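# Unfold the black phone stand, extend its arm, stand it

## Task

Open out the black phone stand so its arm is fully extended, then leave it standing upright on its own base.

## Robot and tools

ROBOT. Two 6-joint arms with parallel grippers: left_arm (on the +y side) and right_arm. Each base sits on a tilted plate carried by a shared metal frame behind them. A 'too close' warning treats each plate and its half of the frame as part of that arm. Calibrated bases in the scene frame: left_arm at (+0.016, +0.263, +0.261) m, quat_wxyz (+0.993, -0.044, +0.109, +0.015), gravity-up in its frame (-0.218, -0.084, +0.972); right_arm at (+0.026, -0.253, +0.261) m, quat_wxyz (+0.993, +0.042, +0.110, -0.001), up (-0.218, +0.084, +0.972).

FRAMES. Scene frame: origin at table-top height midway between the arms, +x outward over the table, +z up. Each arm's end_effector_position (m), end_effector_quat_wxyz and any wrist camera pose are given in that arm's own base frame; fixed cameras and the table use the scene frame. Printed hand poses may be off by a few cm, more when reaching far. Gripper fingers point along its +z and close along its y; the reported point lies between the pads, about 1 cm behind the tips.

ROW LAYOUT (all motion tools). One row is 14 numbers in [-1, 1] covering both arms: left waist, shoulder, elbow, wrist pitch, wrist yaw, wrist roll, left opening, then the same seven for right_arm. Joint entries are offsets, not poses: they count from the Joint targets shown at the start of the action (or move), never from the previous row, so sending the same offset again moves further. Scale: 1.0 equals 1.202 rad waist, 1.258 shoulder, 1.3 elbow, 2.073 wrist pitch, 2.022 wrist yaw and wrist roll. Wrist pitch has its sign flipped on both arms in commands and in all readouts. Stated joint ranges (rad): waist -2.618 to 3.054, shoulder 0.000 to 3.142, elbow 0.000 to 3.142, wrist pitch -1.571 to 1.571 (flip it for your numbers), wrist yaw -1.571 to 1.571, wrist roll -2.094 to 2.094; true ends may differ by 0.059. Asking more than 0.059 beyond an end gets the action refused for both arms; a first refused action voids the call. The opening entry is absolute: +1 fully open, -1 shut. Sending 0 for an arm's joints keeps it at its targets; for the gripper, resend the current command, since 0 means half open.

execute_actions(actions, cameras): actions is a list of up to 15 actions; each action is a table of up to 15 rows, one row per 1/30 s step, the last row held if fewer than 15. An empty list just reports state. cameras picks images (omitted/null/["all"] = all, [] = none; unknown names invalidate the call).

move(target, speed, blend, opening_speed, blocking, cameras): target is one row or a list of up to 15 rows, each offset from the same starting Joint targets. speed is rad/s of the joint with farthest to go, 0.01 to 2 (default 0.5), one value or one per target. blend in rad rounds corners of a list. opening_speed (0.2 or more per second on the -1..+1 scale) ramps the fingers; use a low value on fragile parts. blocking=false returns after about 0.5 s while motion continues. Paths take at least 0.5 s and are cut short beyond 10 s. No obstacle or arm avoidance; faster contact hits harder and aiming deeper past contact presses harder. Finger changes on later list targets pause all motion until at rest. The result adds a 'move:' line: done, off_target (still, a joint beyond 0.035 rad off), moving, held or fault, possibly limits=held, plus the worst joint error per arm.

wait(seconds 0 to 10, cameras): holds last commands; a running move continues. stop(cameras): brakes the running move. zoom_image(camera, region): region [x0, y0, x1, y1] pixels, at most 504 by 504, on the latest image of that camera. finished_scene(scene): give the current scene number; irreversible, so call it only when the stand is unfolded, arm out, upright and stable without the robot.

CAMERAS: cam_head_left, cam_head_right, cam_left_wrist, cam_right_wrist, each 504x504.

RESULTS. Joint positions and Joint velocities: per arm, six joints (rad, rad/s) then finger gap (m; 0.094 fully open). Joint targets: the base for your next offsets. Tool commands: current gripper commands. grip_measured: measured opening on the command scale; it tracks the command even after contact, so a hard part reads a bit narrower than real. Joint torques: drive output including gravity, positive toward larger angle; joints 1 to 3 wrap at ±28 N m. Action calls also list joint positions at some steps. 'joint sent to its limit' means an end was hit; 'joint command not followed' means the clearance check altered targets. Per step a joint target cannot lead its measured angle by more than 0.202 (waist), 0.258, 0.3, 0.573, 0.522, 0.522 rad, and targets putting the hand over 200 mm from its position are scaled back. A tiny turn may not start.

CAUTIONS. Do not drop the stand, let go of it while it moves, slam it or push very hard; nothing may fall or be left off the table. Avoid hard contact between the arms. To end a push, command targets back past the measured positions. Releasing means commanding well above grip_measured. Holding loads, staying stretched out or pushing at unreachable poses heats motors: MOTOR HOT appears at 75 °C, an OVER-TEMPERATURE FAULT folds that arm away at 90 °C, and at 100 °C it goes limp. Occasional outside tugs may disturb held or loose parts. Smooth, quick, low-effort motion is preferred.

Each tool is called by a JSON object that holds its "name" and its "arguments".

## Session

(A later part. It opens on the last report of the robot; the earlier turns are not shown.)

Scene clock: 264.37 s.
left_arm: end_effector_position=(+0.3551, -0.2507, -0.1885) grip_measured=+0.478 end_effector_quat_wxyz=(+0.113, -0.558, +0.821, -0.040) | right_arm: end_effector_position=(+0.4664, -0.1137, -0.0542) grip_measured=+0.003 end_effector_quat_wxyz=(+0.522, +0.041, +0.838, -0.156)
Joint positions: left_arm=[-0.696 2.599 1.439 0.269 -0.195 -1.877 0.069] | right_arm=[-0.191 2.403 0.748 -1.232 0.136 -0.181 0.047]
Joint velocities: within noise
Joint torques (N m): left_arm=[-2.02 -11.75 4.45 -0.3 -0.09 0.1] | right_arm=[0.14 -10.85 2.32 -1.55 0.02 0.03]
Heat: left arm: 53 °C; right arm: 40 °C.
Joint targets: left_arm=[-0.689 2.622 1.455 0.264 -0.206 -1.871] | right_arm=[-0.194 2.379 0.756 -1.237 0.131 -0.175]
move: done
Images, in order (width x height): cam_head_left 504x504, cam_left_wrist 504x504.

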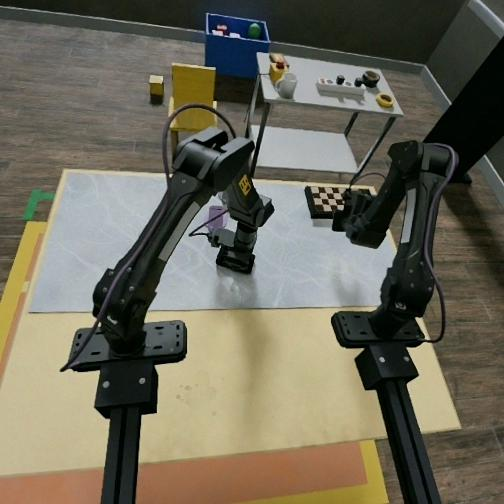

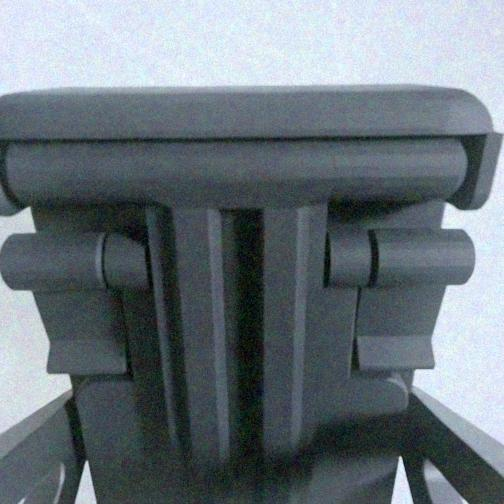

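{"name": "move", "arguments": {"target": [0.0025,0.0153,0.0075,-0.0046,0,0,0.2,0,0,0,0,0,0,0], "speed": 0.04, "cameras": ["cam_head_left"]}}

{"name": "zoom_image", "arguments": {"camera": "cam_head_left", "region": [200, 200, 320, 300]}}

{"name": "move", "arguments": {"target": [0.0012,0.0077,0.0038,-0.0023,0,0,0.2,0,0,0,0,0,0,0], "speed": 0.04, "cameras": ["cam_head_left"]}}

{"name": "zoom_image", "arguments": {"camera": "cam_head_left", "region": [200, 200, 320, 300]}}

Scene clock: 273.13 s.
left_arm: end_effector_position=(+0.3571, -0.2523, -0.1924) grip_measured=+0.478 end_effector_quat_wxyz=(+0.114, -0.558, +0.821, -0.043) | right_arm: end_effector_position=(+0.4664, -0.1137, -0.0542) grip_measured=+0.003 end_effector_quat_wxyz=(+0.522, +0.041, +0.838, -0.156)
Joint positions: left_arm=[-0.696 2.615 1.45 0.259 -0.195 -1.876 0.069] | right_arm=[-0.191 2.403 0.748 -1.232 0.136 -0.181 0.047]
Joint velocities: within noise
Joint torques (N m): left_arm=[-1.78 -11.52 4.59 -0.33 -0.13 0.08] | right_arm=[0.18 -11.12 2.19 -1.58 0.01 0.06]
Heat: left arm: 51 °C; right arm: 41 °C.
Joint targets: left_arm=[-0.686 2.641 1.465 0.254 -0.206 -1.871] | right_arm=[-0.194 2.379 0.756 -1.237 0.131 -0.175]
move: done
Images, in order (width x height): cam_head_left 504x504.

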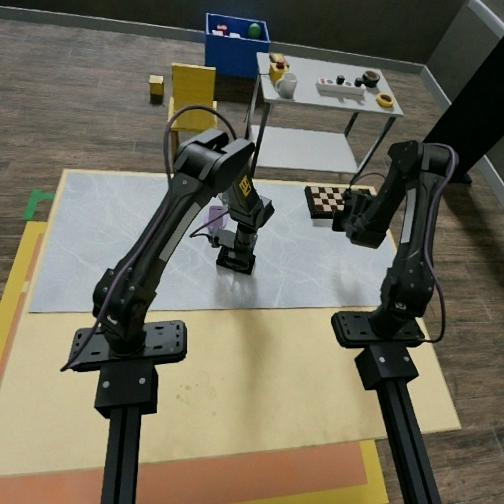

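Scaled by 4.200 from the camera's 504x504 image, which has a finer 720x720 frame.

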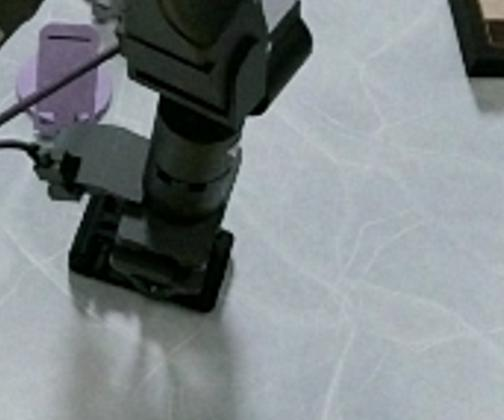

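Scene clock: 273.83 s.
left_arm: end_effector_position=(+0.3584, -0.2513, -0.1951) grip_measured=+0.478 end_effector_quat_wxyz=(+0.114, -0.560, +0.820, -0.043) | right_arm: end_effector_position=(+0.4664, -0.1137, -0.0542) grip_measured=+0.003 end_effector_quat_wxyz=(+0.522, +0.041, +0.838, -0.156)
Joint positions: left_arm=[-0.693 2.624 1.455 0.255 -0.195 -1.876 0.069] | right_arm=[-0.191 2.403 0.748 -1.232 0.136 -0.181 0.047]
Joint velocities: within noise
Joint torques (N m): left_arm=[-2.06 -11.62 4.33 -0.3 -0.16 0.06] | right_arm=[0.25 -10.92 2.3 -1.56 0.02 0.03]
Heat: left arm: 51 °C; right arm: 41 °C.
Joint targets: left_arm=[-0.685 2.650 1.470 0.249 -0.206 -1.871] | right_arm=[-0.194 2.379 0.756 -1.237 0.131 -0.175]
move: done
Images, in order (width x height): cam_head_left 504x504.

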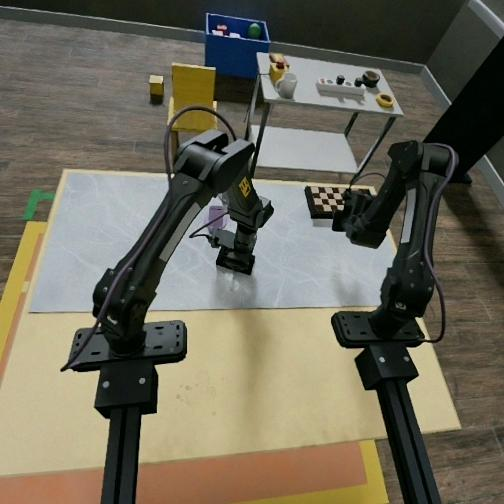

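Scaled by 4.200 from the camera's 504x504 image, which has a finer 720x720 frame.

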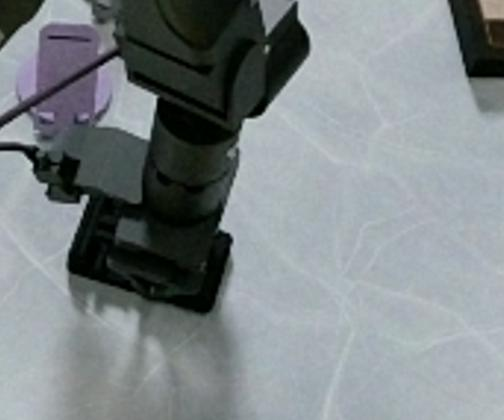

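{"name": "move", "arguments": {"target": [0.0012,0.0077,0.0038,-0.0023,0,0,0.2,0,0,0,0,0,0,0], "speed": 0.04, "cameras": []}}

{"name": "move", "arguments": {"target": [0,0,0,0,0,0,0.8,0,0,0,0,0,0,0], "opening_speed": 0.4, "cameras": ["cam_head_left","cam_left_wrist"]}}

Scene clock: 277.90 s.
left_arm: end_effector_position=(+0.3591, -0.2518, -0.1963) grip_measured=+0.478 end_effector_quat_wxyz=(+0.114, -0.560, +0.820, -0.043) | right_arm: end_effector_position=(+0.4664, -0.1137, -0.0542) grip_measured=+0.003 end_effector_quat_wxyz=(+0.522, +0.041, +0.838, -0.156)
Joint positions: left_arm=[-0.693 2.629 1.46 0.253 -0.195 -1.876 0.069] | right_arm=[-0.191 2.403 0.748 -1.232 0.136 -0.181 0.047]
Joint velocities: within noise
Joint torques (N m): left_arm=[-1.83 -11.22 4.38 -0.35 -0.09 0.1] | right_arm=[0.16 -10.97 2.29 -1.57 -0.02 0.02]
Heat: left arm: 51 °C; right arm: 41 °C.
Joint targets: left_arm=[-0.683 2.660 1.475 0.245 -0.206 -1.871] | right_arm=[-0.194 2.379 0.756 -1.237 0.131 -0.175]
move: done
No camera images: "cameras" was empty.

Scene clock: 279.60 s.
left_arm: end_effector_position=(+0.3598, -0.2524, -0.1961) grip_measured=+0.798 end_effector_quat_wxyz=(+0.115, -0.560, +0.820, -0.045) | right_arm: end_effector_position=(+0.4664, -0.1137, -0.0542) grip_measured=+0.003 end_effector_quat_wxyz=(+0.522, +0.041, +0.838, -0.156)
Joint positions: left_arm=[-0.693 2.629 1.46 0.249 -0.195 -1.876 0.084] | right_arm=[-0.191 2.403 0.748 -1.232 0.136 -0.181 0.047]
Joint velocities: within noise
Joint torques (N m): left_arm=[-1.88 -11.06 4.38 -0.3 -0.14 0.05] | right_arm=[0.14 -11.06 2.19 -1.59 -0.03 0.05]
Heat: left arm: 51 °C; right arm: 41 °C.
Joint targets: left_arm=[-0.683 2.660 1.475 0.245 -0.206 -1.870] | right_arm=[-0.194 2.379 0.756 -1.237 0.131 -0.175]
move: done
Images, in order (width x height): cam_head_left 504x504, cam_left_wrist 504x504.

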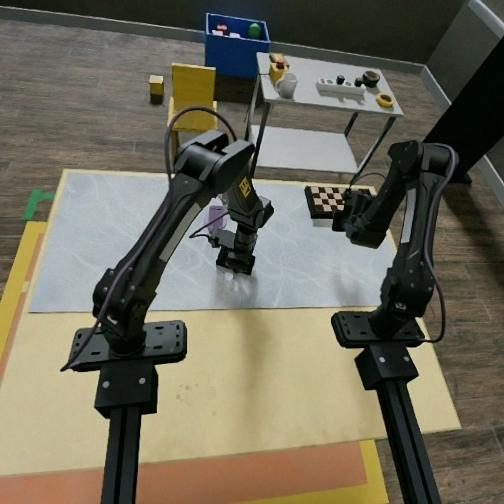

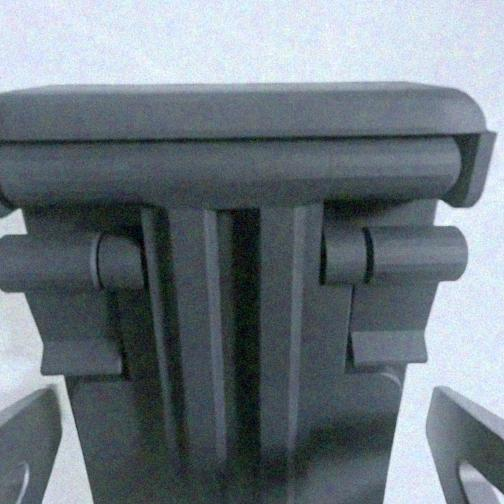

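{"name": "move", "arguments": {"target": [[-0.0349,-0.2067,-0.0654,0.0844,0,-0.0148,0.8,0,0,0,0,0,0,0],[0.069,-0.4849,-0.2115,0.0989,0.102,0.925,0.8,0,0,0,0,0,0,0]], "speed": [0.2,0.7], "cameras": ["cam_head_left"]}}

{"name": "zoom_image", "arguments": {"camera": "cam_head_left", "region": [200, 200, 320, 300]}}

Scene clock: 333.77 s.
left_arm: end_effector_position=(+0.3452, -0.2367, -0.0381) grip_measured=+0.798 end_effector_quat_wxyz=(+0.129, +0.292, +0.947, -0.036) | right_arm: end_effector_position=(+0.4664, -0.1137, -0.0542) grip_measured=+0.003 end_effector_quat_wxyz=(+0.522, +0.041, +0.838, -0.156)
Joint positions: left_arm=[-0.608 2.079 1.212 0.436 -0.01 -0.008 0.084] | right_arm=[-0.191 2.403 0.748 -1.232 0.136 -0.181 0.047]
Joint velocities: within noise
Joint torques (N m): left_arm=[-1.32 -14.74 3.54 -0.34 0.25 0.02] | right_arm=[0.18 -11 2.35 -1.57 -0.03 0.06]
Heat: left arm: 53 °C; right arm: 43 °C.
Joint targets: left_arm=[-0.601 2.050 1.200 0.449 0.001 0.000] | right_arm=[-0.194 2.379 0.756 -1.237 0.131 -0.175]
move: done
Images, in order (width x height): cam_head_left 504x504.

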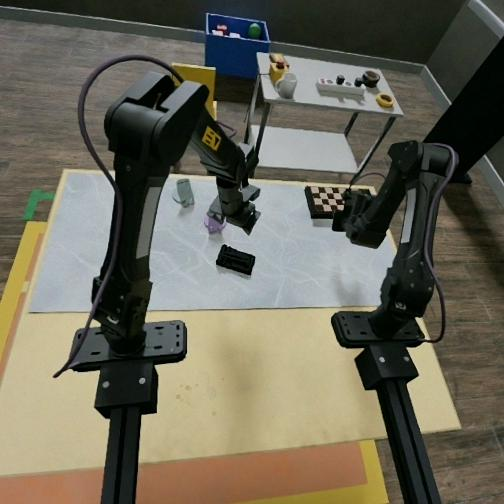

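Scaled by 4.200 from the camera's 504x504 image, which has a finer 720x720 frame.

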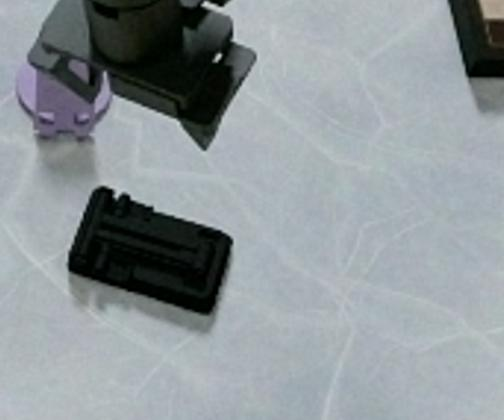

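{"name": "move", "arguments": {"target": [[0.2787,0.1,0.03,-0.0381,0.4016,0.865,0,0,0,0,0,0,0,0],[0.2787,0.3736,0.1462,-0.0381,0.4016,0.865,0,0,0,0,0,0,0,0]], "speed": [0.6,0.3], "cameras": ["cam_head_left","cam_left_wrist"]}}

{"name": "zoom_image", "arguments": {"camera": "cam_head_left", "region": [200, 200, 320, 300]}}

Scene clock: 347.53 s.
left_arm: end_effector_position=(+0.3590, -0.2301, -0.1121) grip_measured=+0.002 end_effector_quat_wxyz=(+0.286, +0.788, +0.479, -0.260) | right_arm: end_effector_position=(+0.4664, -0.1137, -0.0542) grip_measured=+0.003 end_effector_quat_wxyz=(+0.522, +0.041, +0.838, -0.156)
Joint positions: left_arm=[-0.271 2.497 1.378 0.371 0.79 1.744 0.047] | right_arm=[-0.191 2.403 0.748 -1.232 0.136 -0.181 0.047]
Joint velocities: within noise
Joint torques (N m): left_arm=[-1.36 -11.3 3.93 0.01 0.67 0.11] | right_arm=[0.23 -10.93 2.3 -1.59 0 0.04]
Heat: left arm: 53 °C; right arm: 43 °C.
Joint targets: left_arm=[-0.265 2.520 1.390 0.370 0.813 1.749] | right_arm=[-0.194 2.379 0.756 -1.237 0.131 -0.175]
move: done
Images, in order (width x height): cam_head_left 504x504, cam_left_wrist 504x504.

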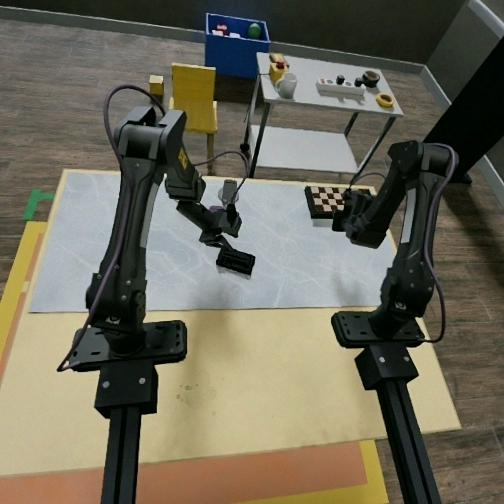

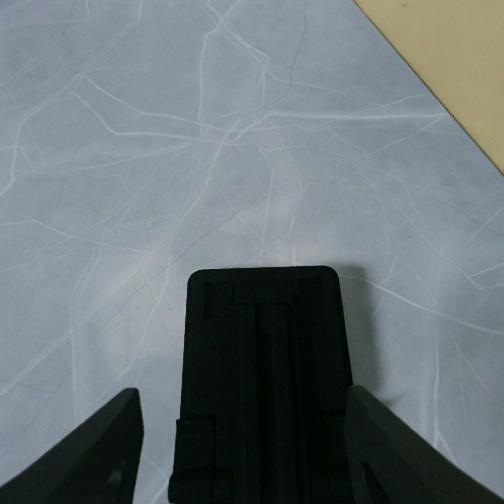

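Scaled by 4.200 from the camera's 504x504 image, which has a finer 720x720 frame.

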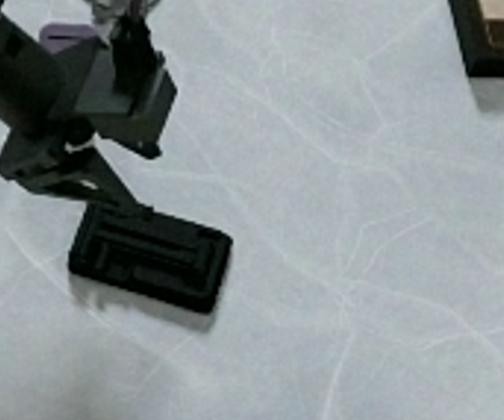

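{"name": "move", "arguments": {"target": [0.01,0.1288,0.0731,-0.0217,0.0099,0.004,0,0,0,0,0,0,0,0], "speed": 0.15, "cameras": ["cam_head_left","cam_left_wrist"]}}

{"name": "zoom_image", "arguments": {"camera": "cam_head_left", "region": [200, 200, 320, 300]}}

Scene clock: 364.23 s.
left_arm: end_effector_position=(+0.3652, -0.2300, -0.1548) grip_measured=+0.002 end_effector_quat_wxyz=(+0.285, +0.782, +0.482, -0.272) | right_arm: end_effector_position=(+0.4664, -0.1137, -0.0542) grip_measured=+0.003 end_effector_quat_wxyz=(+0.522, +0.041, +0.838, -0.156)
Joint positions: left_arm=[-0.261 2.655 1.473 0.333 0.809 1.752 0.047] | right_arm=[-0.191 2.403 0.748 -1.232 0.136 -0.181 0.047]
Joint velocities: within noise
Joint torques (N m): left_arm=[-1.28 -11.28 3.47 -0.04 0.63 0.11] | right_arm=[0.14 -10.95 2.3 -1.58 0.02 0.02]
Heat: left arm: 51 °C; right arm: 43 °C.
Joint targets: left_arm=[-0.253 2.682 1.485 0.326 0.833 1.757] | right_arm=[-0.194 2.379 0.756 -1.237 0.131 -0.175]
move: done
Images, in order (width x height): cam_head_left 504x504, cam_left_wrist 504x504.

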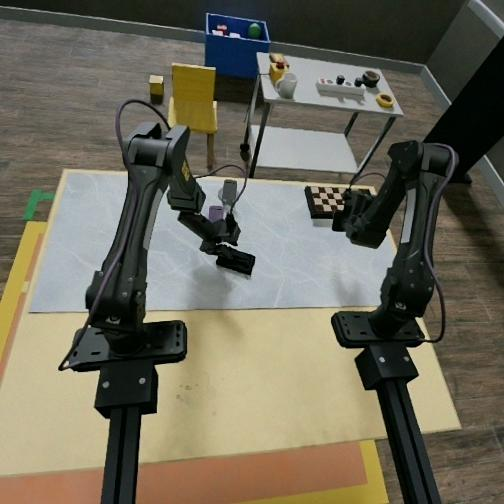

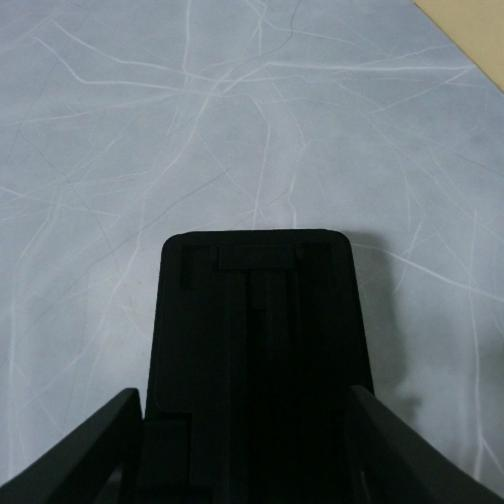

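Scaled by 4.200 from the camera's 504x504 image, which has a finer 720x720 frame.

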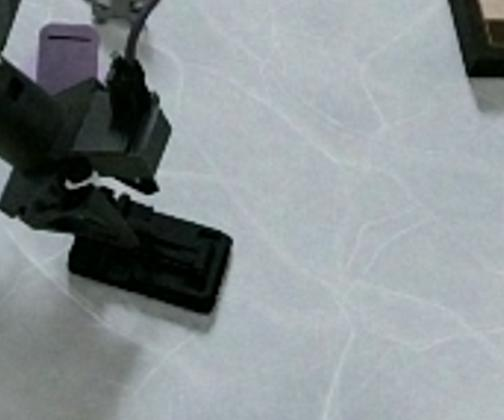

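{"name": "zoom_image", "arguments": {"camera": "cam_left_wrist", "region": [120, 210, 400, 490]}}

Scaled by 1.800 from the camera's 504x504 image, which has a finer 720x720 frame.

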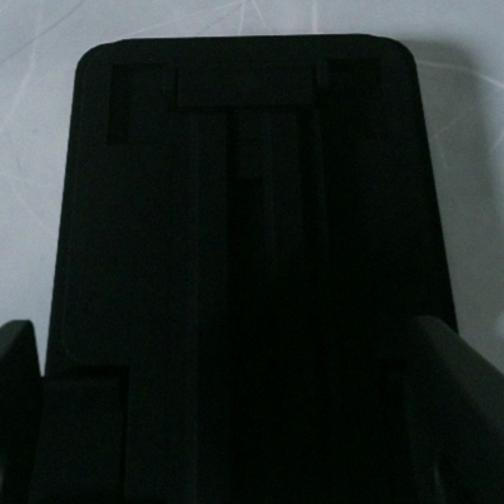

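{"name": "move", "arguments": {"target": [-0.0424,0.0358,-0.0015,-0.0574,-0.002,-0.0331,0,0,0,0,0,0,0,0], "speed": 0.1, "cameras": ["cam_head_left","cam_left_wrist"]}}

{"name": "zoom_image", "arguments": {"camera": "cam_left_wrist", "region": [100, 220, 400, 504]}}

{"name": "zoom_image", "arguments": {"camera": "cam_head_left", "region": [200, 220, 280, 290]}}

Scene clock: 391.53 s.
left_arm: end_effector_position=(+0.3685, -0.2444, -0.1697) grip_measured=+0.002 end_effector_quat_wxyz=(+0.300, +0.783, +0.478, -0.261) | right_arm: end_effector_position=(+0.4664, -0.1137, -0.0542) grip_measured=+0.003 end_effector_quat_wxyz=(+0.522, +0.041, +0.838, -0.156)
Joint positions: left_arm=[-0.292 2.698 1.473 0.213 0.81 1.697 0.047] | right_arm=[-0.191 2.403 0.748 -1.232 0.136 -0.181 0.047]
Joint velocities: within noise
Joint torques (N m): left_arm=[-3.08 -11.08 3.1 -0.11 0.68 -0.07] | right_arm=[0.12 -10.95 2.15 -1.58 -0.02 0.04]
Heat: left arm: 48 °C; right arm: 44 °C.
Joint targets: left_arm=[-0.304 2.727 1.483 0.207 0.829 1.690] | right_arm=[-0.194 2.379 0.756 -1.237 0.131 -0.175]
move: done
Images, in order (width x height): cam_head_left 504x504, cam_left_wrist 504x504.

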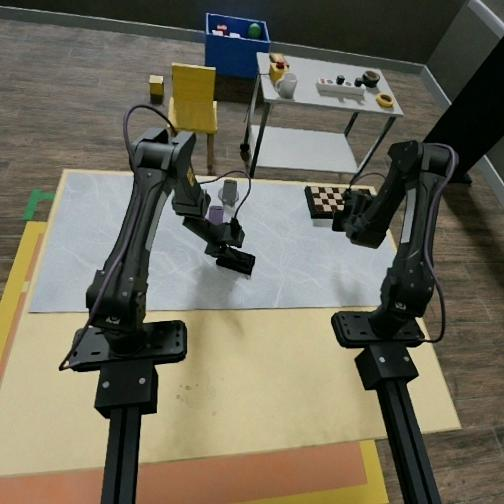

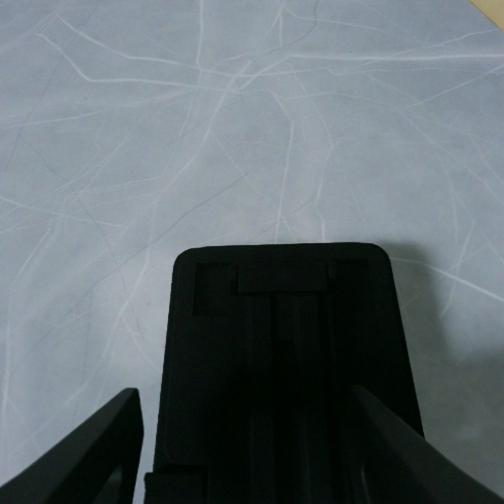

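Scaled by 1.680 from the camera's 504x504 image, which has a finer 720x720 frame.

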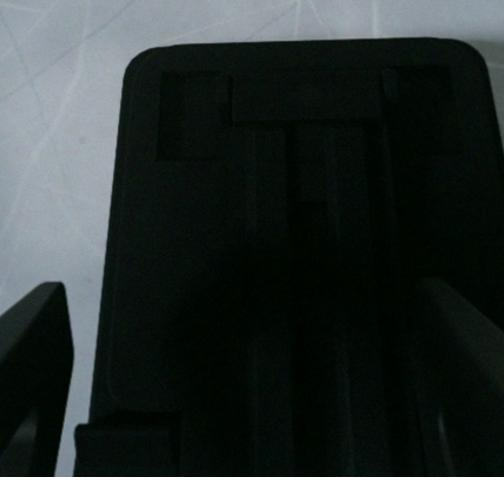

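Scaled by 6.300 from the camera's 504x504 image, which has a finer 720x720 frame.

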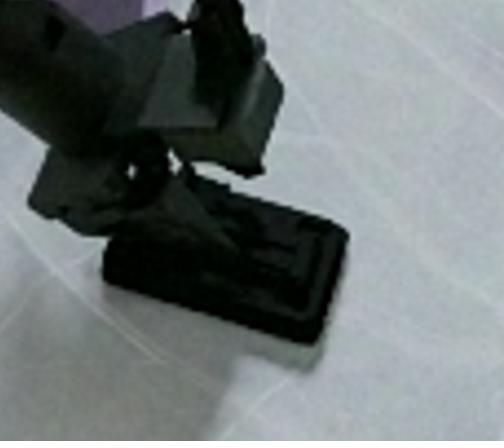

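{"name": "move", "arguments": {"target": [-0.0341,0,-0.0277,-0.0396,0,-0.0247,0,0,0,0,0,0,0,0], "speed": 0.08, "cameras": ["cam_head_left","cam_left_wrist"]}}

{"name": "zoom_image", "arguments": {"camera": "cam_left_wrist", "region": [100, 220, 400, 504]}}

{"name": "zoom_image", "arguments": {"camera": "cam_head_left", "region": [200, 220, 280, 290]}}

Scene clock: 407.90 s.
left_arm: end_effector_position=(+0.3667, -0.2621, -0.1699) grip_measured=+0.002 end_effector_quat_wxyz=(+0.311, +0.786, +0.470, -0.255) | right_arm: end_effector_position=(+0.4664, -0.1137, -0.0542) grip_measured=+0.003 end_effector_quat_wxyz=(+0.522, +0.041, +0.838, -0.156)
Joint positions: left_arm=[-0.333 2.698 1.456 0.132 0.81 1.647 0.047] | right_arm=[-0.191 2.403 0.748 -1.232 0.136 -0.181 0.047]
Joint velocities: within noise
Joint torques (N m): left_arm=[-3.08 -11.04 1.72 -0.34 0.64 -0.08] | right_arm=[0.02 -11.15 2.4 -1.56 0.01 0.05]
Heat: left arm: 50 °C; right arm: 45 °C.
Joint targets: left_arm=[-0.345 2.727 1.447 0.124 0.829 1.640] | right_arm=[-0.194 2.379 0.756 -1.237 0.131 -0.175]
move: done
Images, in order (width x height): cam_head_left 504x504, cam_left_wrist 504x504.

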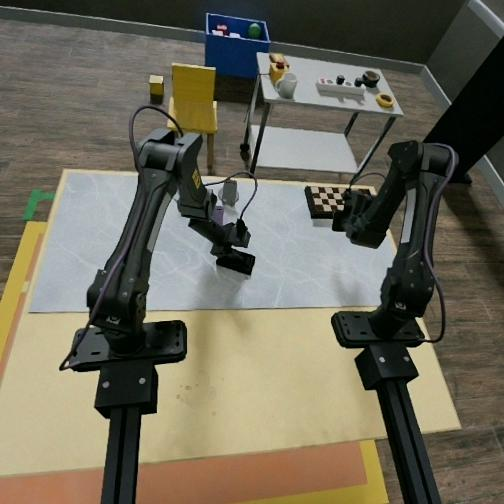

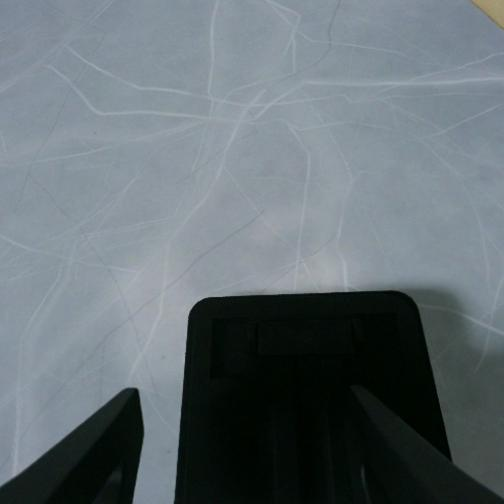

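Scaled by 1.680 from the camera's 504x504 image, which has a finer 720x720 frame.

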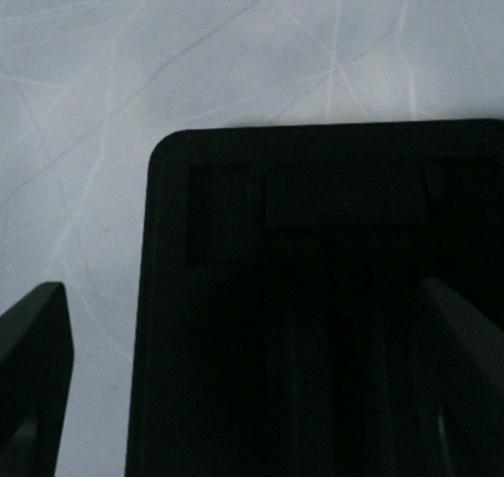

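Scaled by 6.300 from the camera's 504x504 image, which has a finer 720x720 frame.

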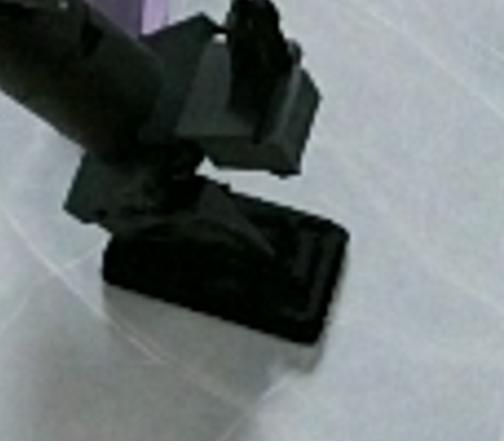

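{"name": "move", "arguments": {"target": [0,0.0024,-0.0515,-0.0333,0,0,0,0,0,0,0,0,0,0], "speed": 0.08, "cameras": ["cam_head_left","cam_left_wrist"]}}

{"name": "zoom_image", "arguments": {"camera": "cam_left_wrist", "region": [100, 220, 400, 504]}}

{"name": "zoom_image", "arguments": {"camera": "cam_head_left", "region": [200, 220, 280, 290]}}

Scene clock: 419.53 s.
left_arm: end_effector_position=(+0.3521, -0.2572, -0.1798) grip_measured=+0.002 end_effector_quat_wxyz=(+0.311, +0.785, +0.470, -0.256) | right_arm: end_effector_position=(+0.4664, -0.1137, -0.0542) grip_measured=+0.003 end_effector_quat_wxyz=(+0.522, +0.041, +0.838, -0.156)
Joint positions: left_arm=[-0.333 2.701 1.388 0.061 0.811 1.646 0.047] | right_arm=[-0.191 2.403 0.748 -1.232 0.136 -0.181 0.047]
Joint velocities: within noise
Joint torques (N m): left_arm=[-3.23 -10.65 1.73 -0.28 0.64 -0.05] | right_arm=[0.17 -10.95 2.35 -1.56 -0.03 0.04]
Heat: left arm: 51 °C; right arm: 45 °C.
Joint targets: left_arm=[-0.345 2.730 1.380 0.056 0.829 1.640] | right_arm=[-0.194 2.379 0.756 -1.237 0.131 -0.175]
move: done
Images, in order (width x height): cam_head_left 504x504, cam_left_wrist 504x504.

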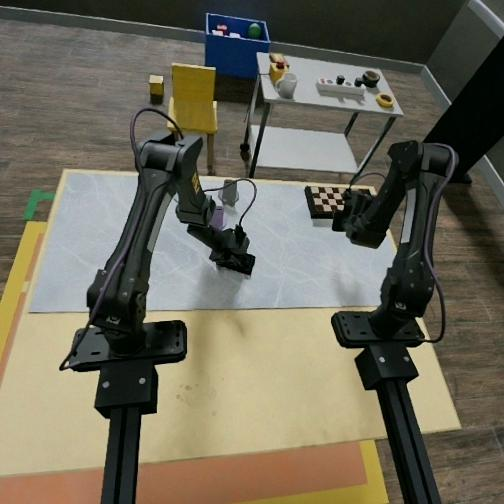

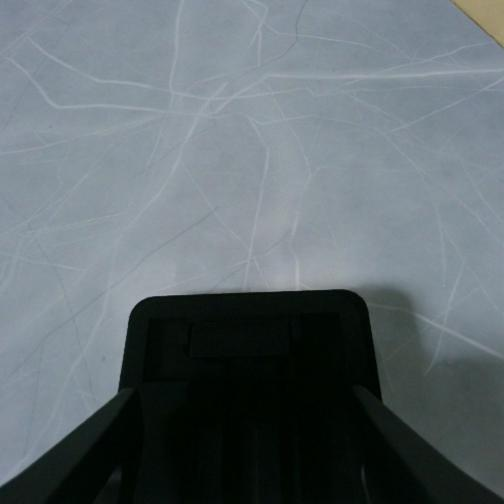

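Scaled by 1.680 from the camera's 504x504 image, which has a finer 720x720 frame.

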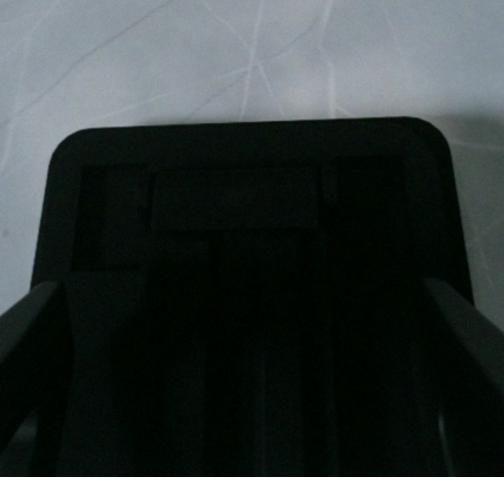

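Scaled by 6.300 from the camera's 504x504 image, which has a finer 720x720 frame.

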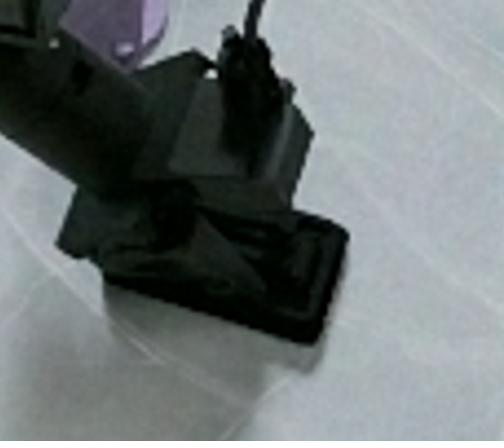

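{"name": "move", "arguments": {"target": [0,0.009,0.004,-0.005,0,0,0,0,0,0,0,0,0,0], "speed": 0.04, "cameras": []}}

{"name": "move", "arguments": {"target": [0,0,0,0,0,0,-0.65,0,0,0,0,0,0,0], "opening_speed": 0.3, "cameras": ["cam_head_left","cam_left_wrist"]}}

{"name": "zoom_image", "arguments": {"camera": "cam_left_wrist", "region": [100, 220, 400, 504]}}

Scene clock: 427.00 s.
left_arm: end_effector_position=(+0.3518, -0.2582, -0.1803) grip_measured=+0.002 end_effector_quat_wxyz=(+0.314, +0.784, +0.469, -0.258) | right_arm: end_effector_position=(+0.4664, -0.1137, -0.0542) grip_measured=+0.003 end_effector_quat_wxyz=(+0.522, +0.041, +0.838, -0.156)
Joint positions: left_arm=[-0.333 2.706 1.388 0.052 0.819 1.645 0.047] | right_arm=[-0.191 2.403 0.748 -1.232 0.136 -0.181 0.047]
Joint velocities: within noise
Joint torques (N m): left_arm=[-3.1 -10.13 2 -0.32 0.52 -0.02] | right_arm=[0.12 -11.1 2.29 -1.56 -0.01 0.02]
Heat: left arm: 50 °C; right arm: 45 °C.
Joint targets: left_arm=[-0.345 2.741 1.385 0.045 0.829 1.640] | right_arm=[-0.194 2.379 0.756 -1.237 0.131 -0.175]
move: done
No camera images: "cameras" was empty.

Scene clock: 429.37 s.
left_arm: end_effector_position=(+0.3519, -0.2586, -0.1810) grip_measured=-0.496 end_effector_quat_wxyz=(+0.317, +0.784, +0.468, -0.258) | right_arm: end_effector_position=(+0.4664, -0.1137, -0.0542) grip_measured=+0.003 end_effector_quat_wxyz=(+0.522, +0.041, +0.838, -0.156)
Joint positions: left_arm=[-0.333 2.71 1.388 0.045 0.822 1.644 0.024] | right_arm=[-0.191 2.403 0.748 -1.232 0.136 -0.181 0.047]
Joint velocities: within noise
Joint torques (N m): left_arm=[-3.1 -10.52 1.89 -0.23 0.54 -0.02] | right_arm=[0.03 -11.08 2.44 -1.57 -0.01 0]
Heat: left arm: 50 °C; right arm: 45 °C.
Joint targets: left_arm=[-0.345 2.742 1.385 0.045 0.829 1.640] | right_arm=[-0.194 2.379 0.756 -1.237 0.131 -0.175]
move: done
Images, in order (width x height): cam_head_left 504x504, cam_left_wrist 504x504.

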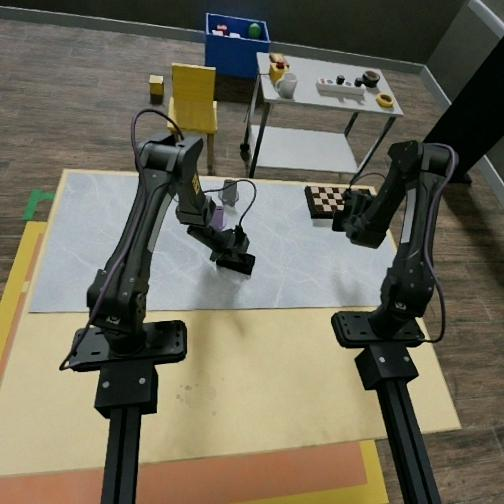

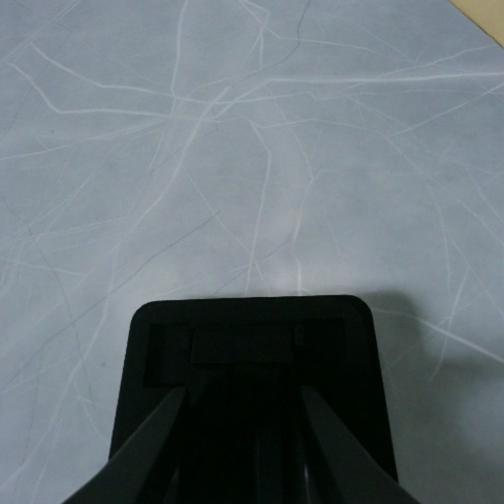

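Scaled by 1.680 from the camera's 504x504 image, which has a finer 720x720 frame.

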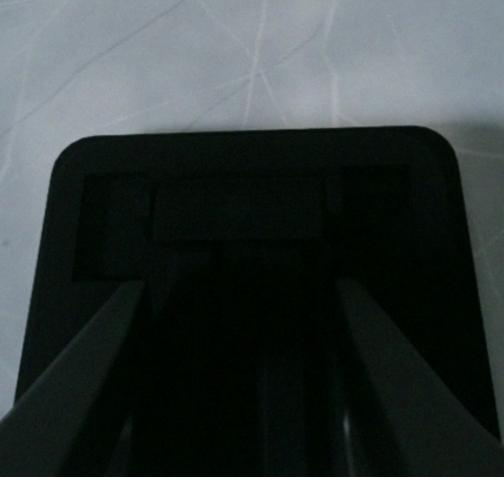

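{"name": "move", "arguments": {"target": [[0,0,0,0,0,0,-0.65,0.05,0.0,-0.1,0.0955,-0.5198,-0.4693,0.85],[0,0,0,0,0,0,-0.65,0.1306,0.2083,-0.1,0.0955,-0.5198,-0.4693,0.85]], "speed": [0.6,0.3], "blend": 0.05}}

{"name": "zoom_image", "arguments": {"camera": "cam_head_left", "region": [200, 220, 300, 300]}}

Scene clock: 447.93 s.
left_arm: end_effector_position=(+0.3519, -0.2586, -0.1810) grip_measured=-0.496 end_effector_quat_wxyz=(+0.317, +0.784, +0.468, -0.258) | right_arm: end_effector_position=(+0.3201, +0.1263, -0.1427) grip_measured=+0.847 end_effector_quat_wxyz=(+0.464, -0.555, +0.665, +0.187)
Joint positions: left_arm=[-0.333 2.71 1.388 0.045 0.822 1.644 0.024] | right_arm=[-0.044 2.616 0.633 -1.057 -0.895 -1.117 0.087]
Joint velocities: within noise
Joint torques (N m): left_arm=[-3.19 -10.3 1.87 -0.23 0.52 -0.03] | right_arm=[1.25 -5.76 -1.88 -0.61 -0.78 -0.12]
Heat: left arm: 50 °C; right arm: 45 °C.
Joint targets: left_arm=[-0.345 2.742 1.385 0.045 0.829 1.640] | right_arm=[-0.037 2.641 0.626 -1.039 -0.920 -1.124]
move: done

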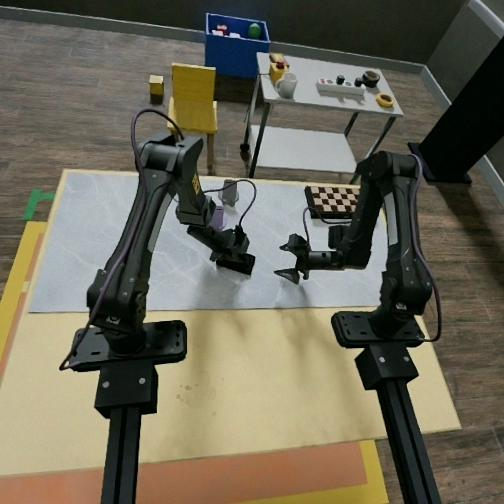

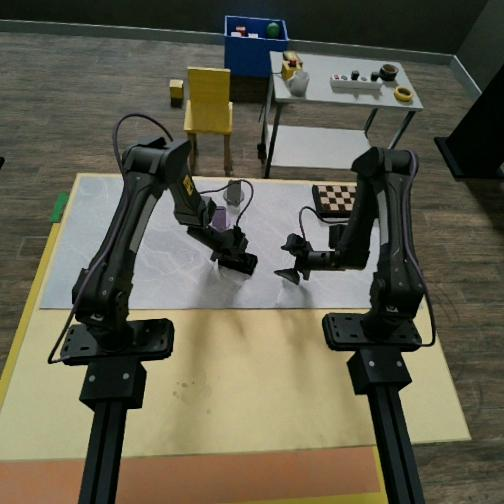

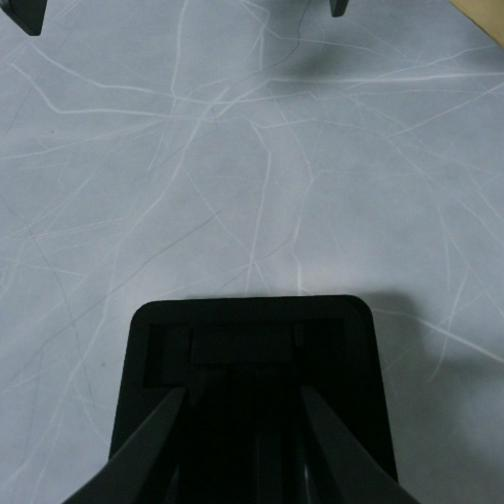

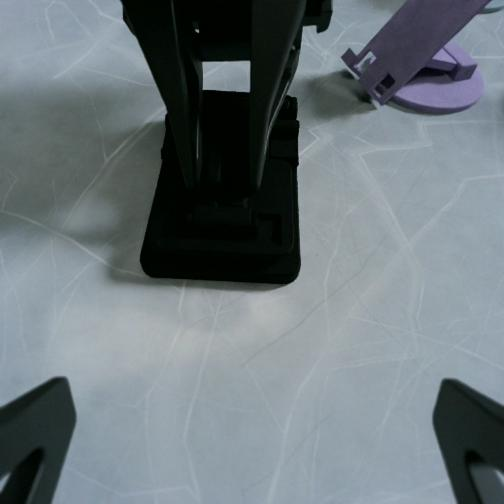

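Scaled by 5.040 from the camera's 504x504 image, which has a finer 720x720 frame.

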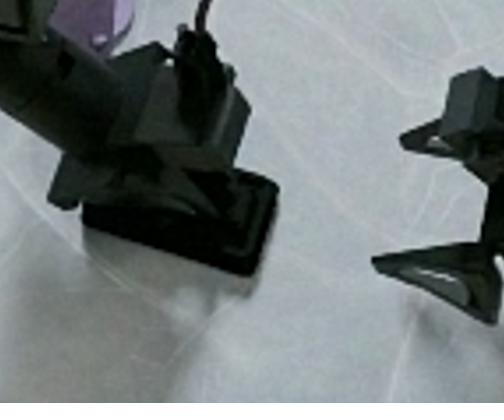

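{"name": "move", "arguments": {"target": [0,0,0,0,0,0,-0.65,0.109,0.1749,0.0846,-0.1577,0.0692,0.1266,0.85], "speed": 0.2}}

{"name": "zoom_image", "arguments": {"camera": "cam_head_left", "region": [200, 220, 300, 300]}}

Scene clock: 471.97 s.
left_arm: end_effector_position=(+0.3519, -0.2586, -0.1810) grip_measured=-0.496 end_effector_quat_wxyz=(+0.317, +0.784, +0.468, -0.258) | right_arm: end_effector_position=(+0.3313, +0.1550, -0.1761) grip_measured=+0.847 end_effector_quat_wxyz=(+0.477, -0.527, +0.681, +0.178)
Joint positions: left_arm=[-0.333 2.71 1.388 0.045 0.822 1.644 0.024] | right_arm=[0.086 2.832 0.727 -1.361 -0.778 -0.875 0.087]
Joint velocities: within noise
Joint torques (N m): left_arm=[-3.25 -10.48 1.77 -0.28 0.46 -0.05] | right_arm=[1.55 -5.6 -0.96 -1.09 -0.47 0.01]
Heat: left arm: 50 °C; right arm: 41 °C.
Joint targets: left_arm=[-0.345 2.742 1.385 0.045 0.829 1.640] | right_arm=[0.094 2.861 0.736 -1.366 -0.780 -0.868]
move: done

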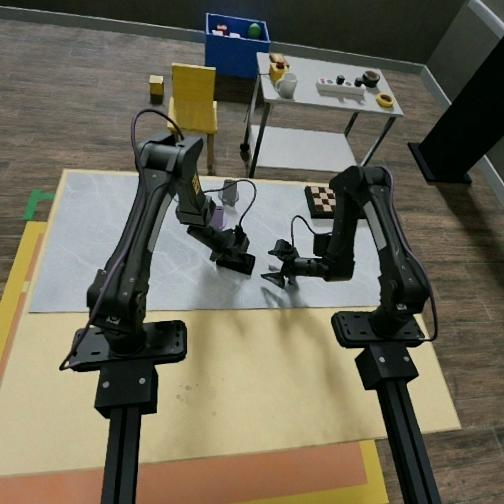

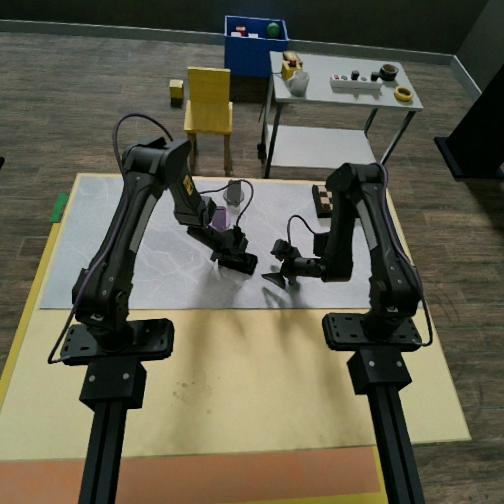

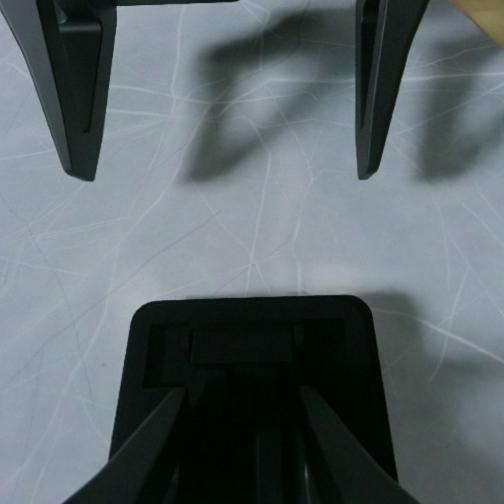

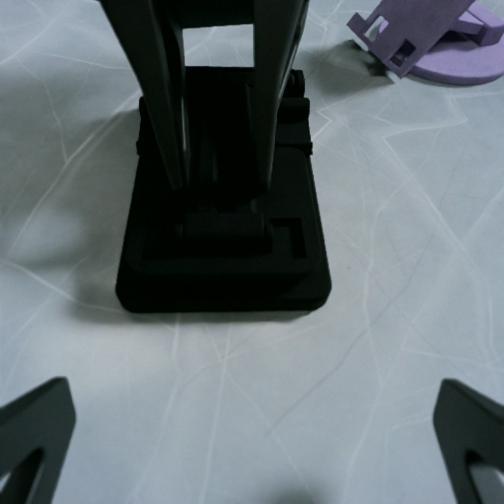

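Scaled by 5.040 from the camera's 504x504 image, which has a finer 720x720 frame.

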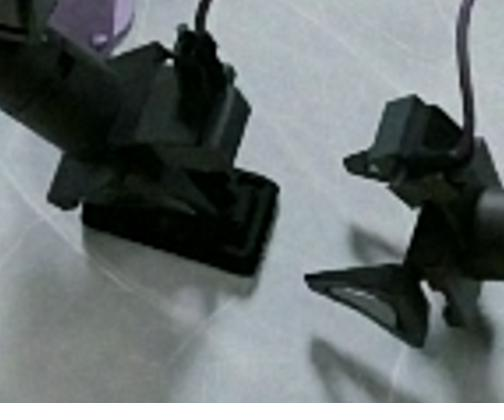

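{"name": "move", "arguments": {"target": [0,0,0,0,0,0,-0.65,0.0665,0.0227,0.0504,-0.0029,0.0248,0.0358,0.85], "speed": 0.1}}

{"name": "zoom_image", "arguments": {"camera": "cam_head_left", "region": [200, 220, 300, 300]}}

Scene clock: 490.17 s.
left_arm: end_effector_position=(+0.3519, -0.2586, -0.1810) grip_measured=-0.496 end_effector_quat_wxyz=(+0.317, +0.784, +0.468, -0.258) | right_arm: end_effector_position=(+0.3411, +0.1784, -0.1825) grip_measured=+0.847 end_effector_quat_wxyz=(+0.476, -0.528, +0.679, +0.183)
Joint positions: left_arm=[-0.333 2.71 1.388 0.045 0.822 1.644 0.024] | right_arm=[0.166 2.859 0.794 -1.367 -0.729 -0.803 0.087]
Joint velocities: within noise
Joint torques (N m): left_arm=[-3.22 -10.39 1.99 -0.24 0.53 0] | right_arm=[1.84 -5.71 -0.51 -1.16 -0.42 0.07]
Heat: left arm: 49 °C; right arm: 40 °C.
Joint targets: left_arm=[-0.345 2.742 1.385 0.045 0.829 1.640] | right_arm=[0.174 2.889 0.802 -1.372 -0.730 -0.795]
move: done

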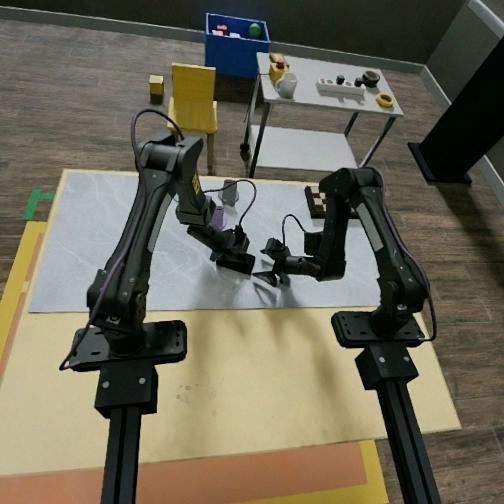

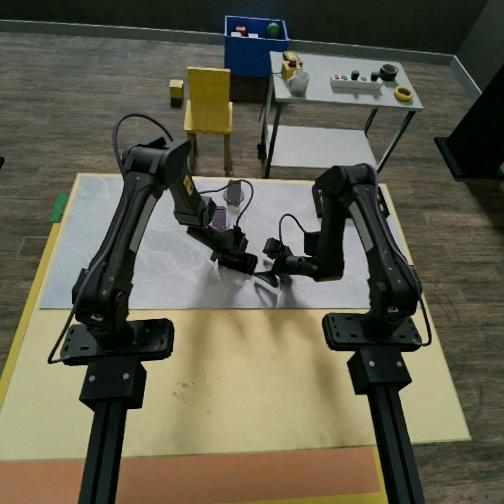

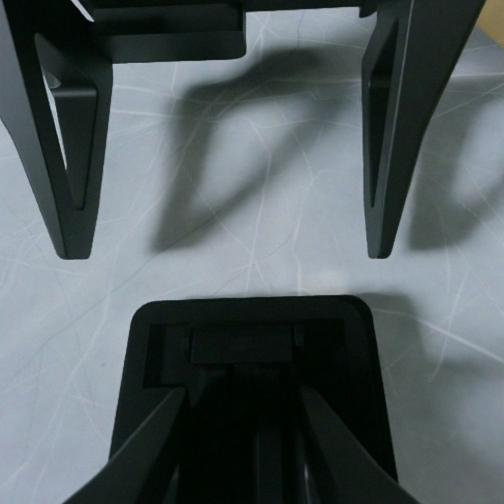

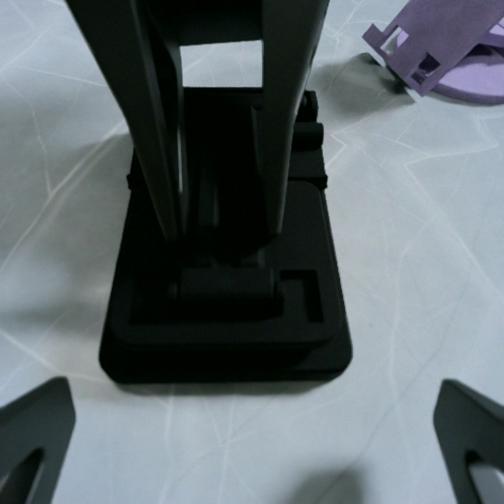

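Scaled by 5.040 from the camera's 504x504 image, which has a finer 720x720 frame.

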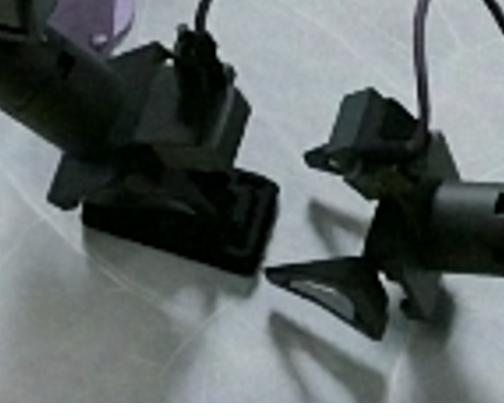

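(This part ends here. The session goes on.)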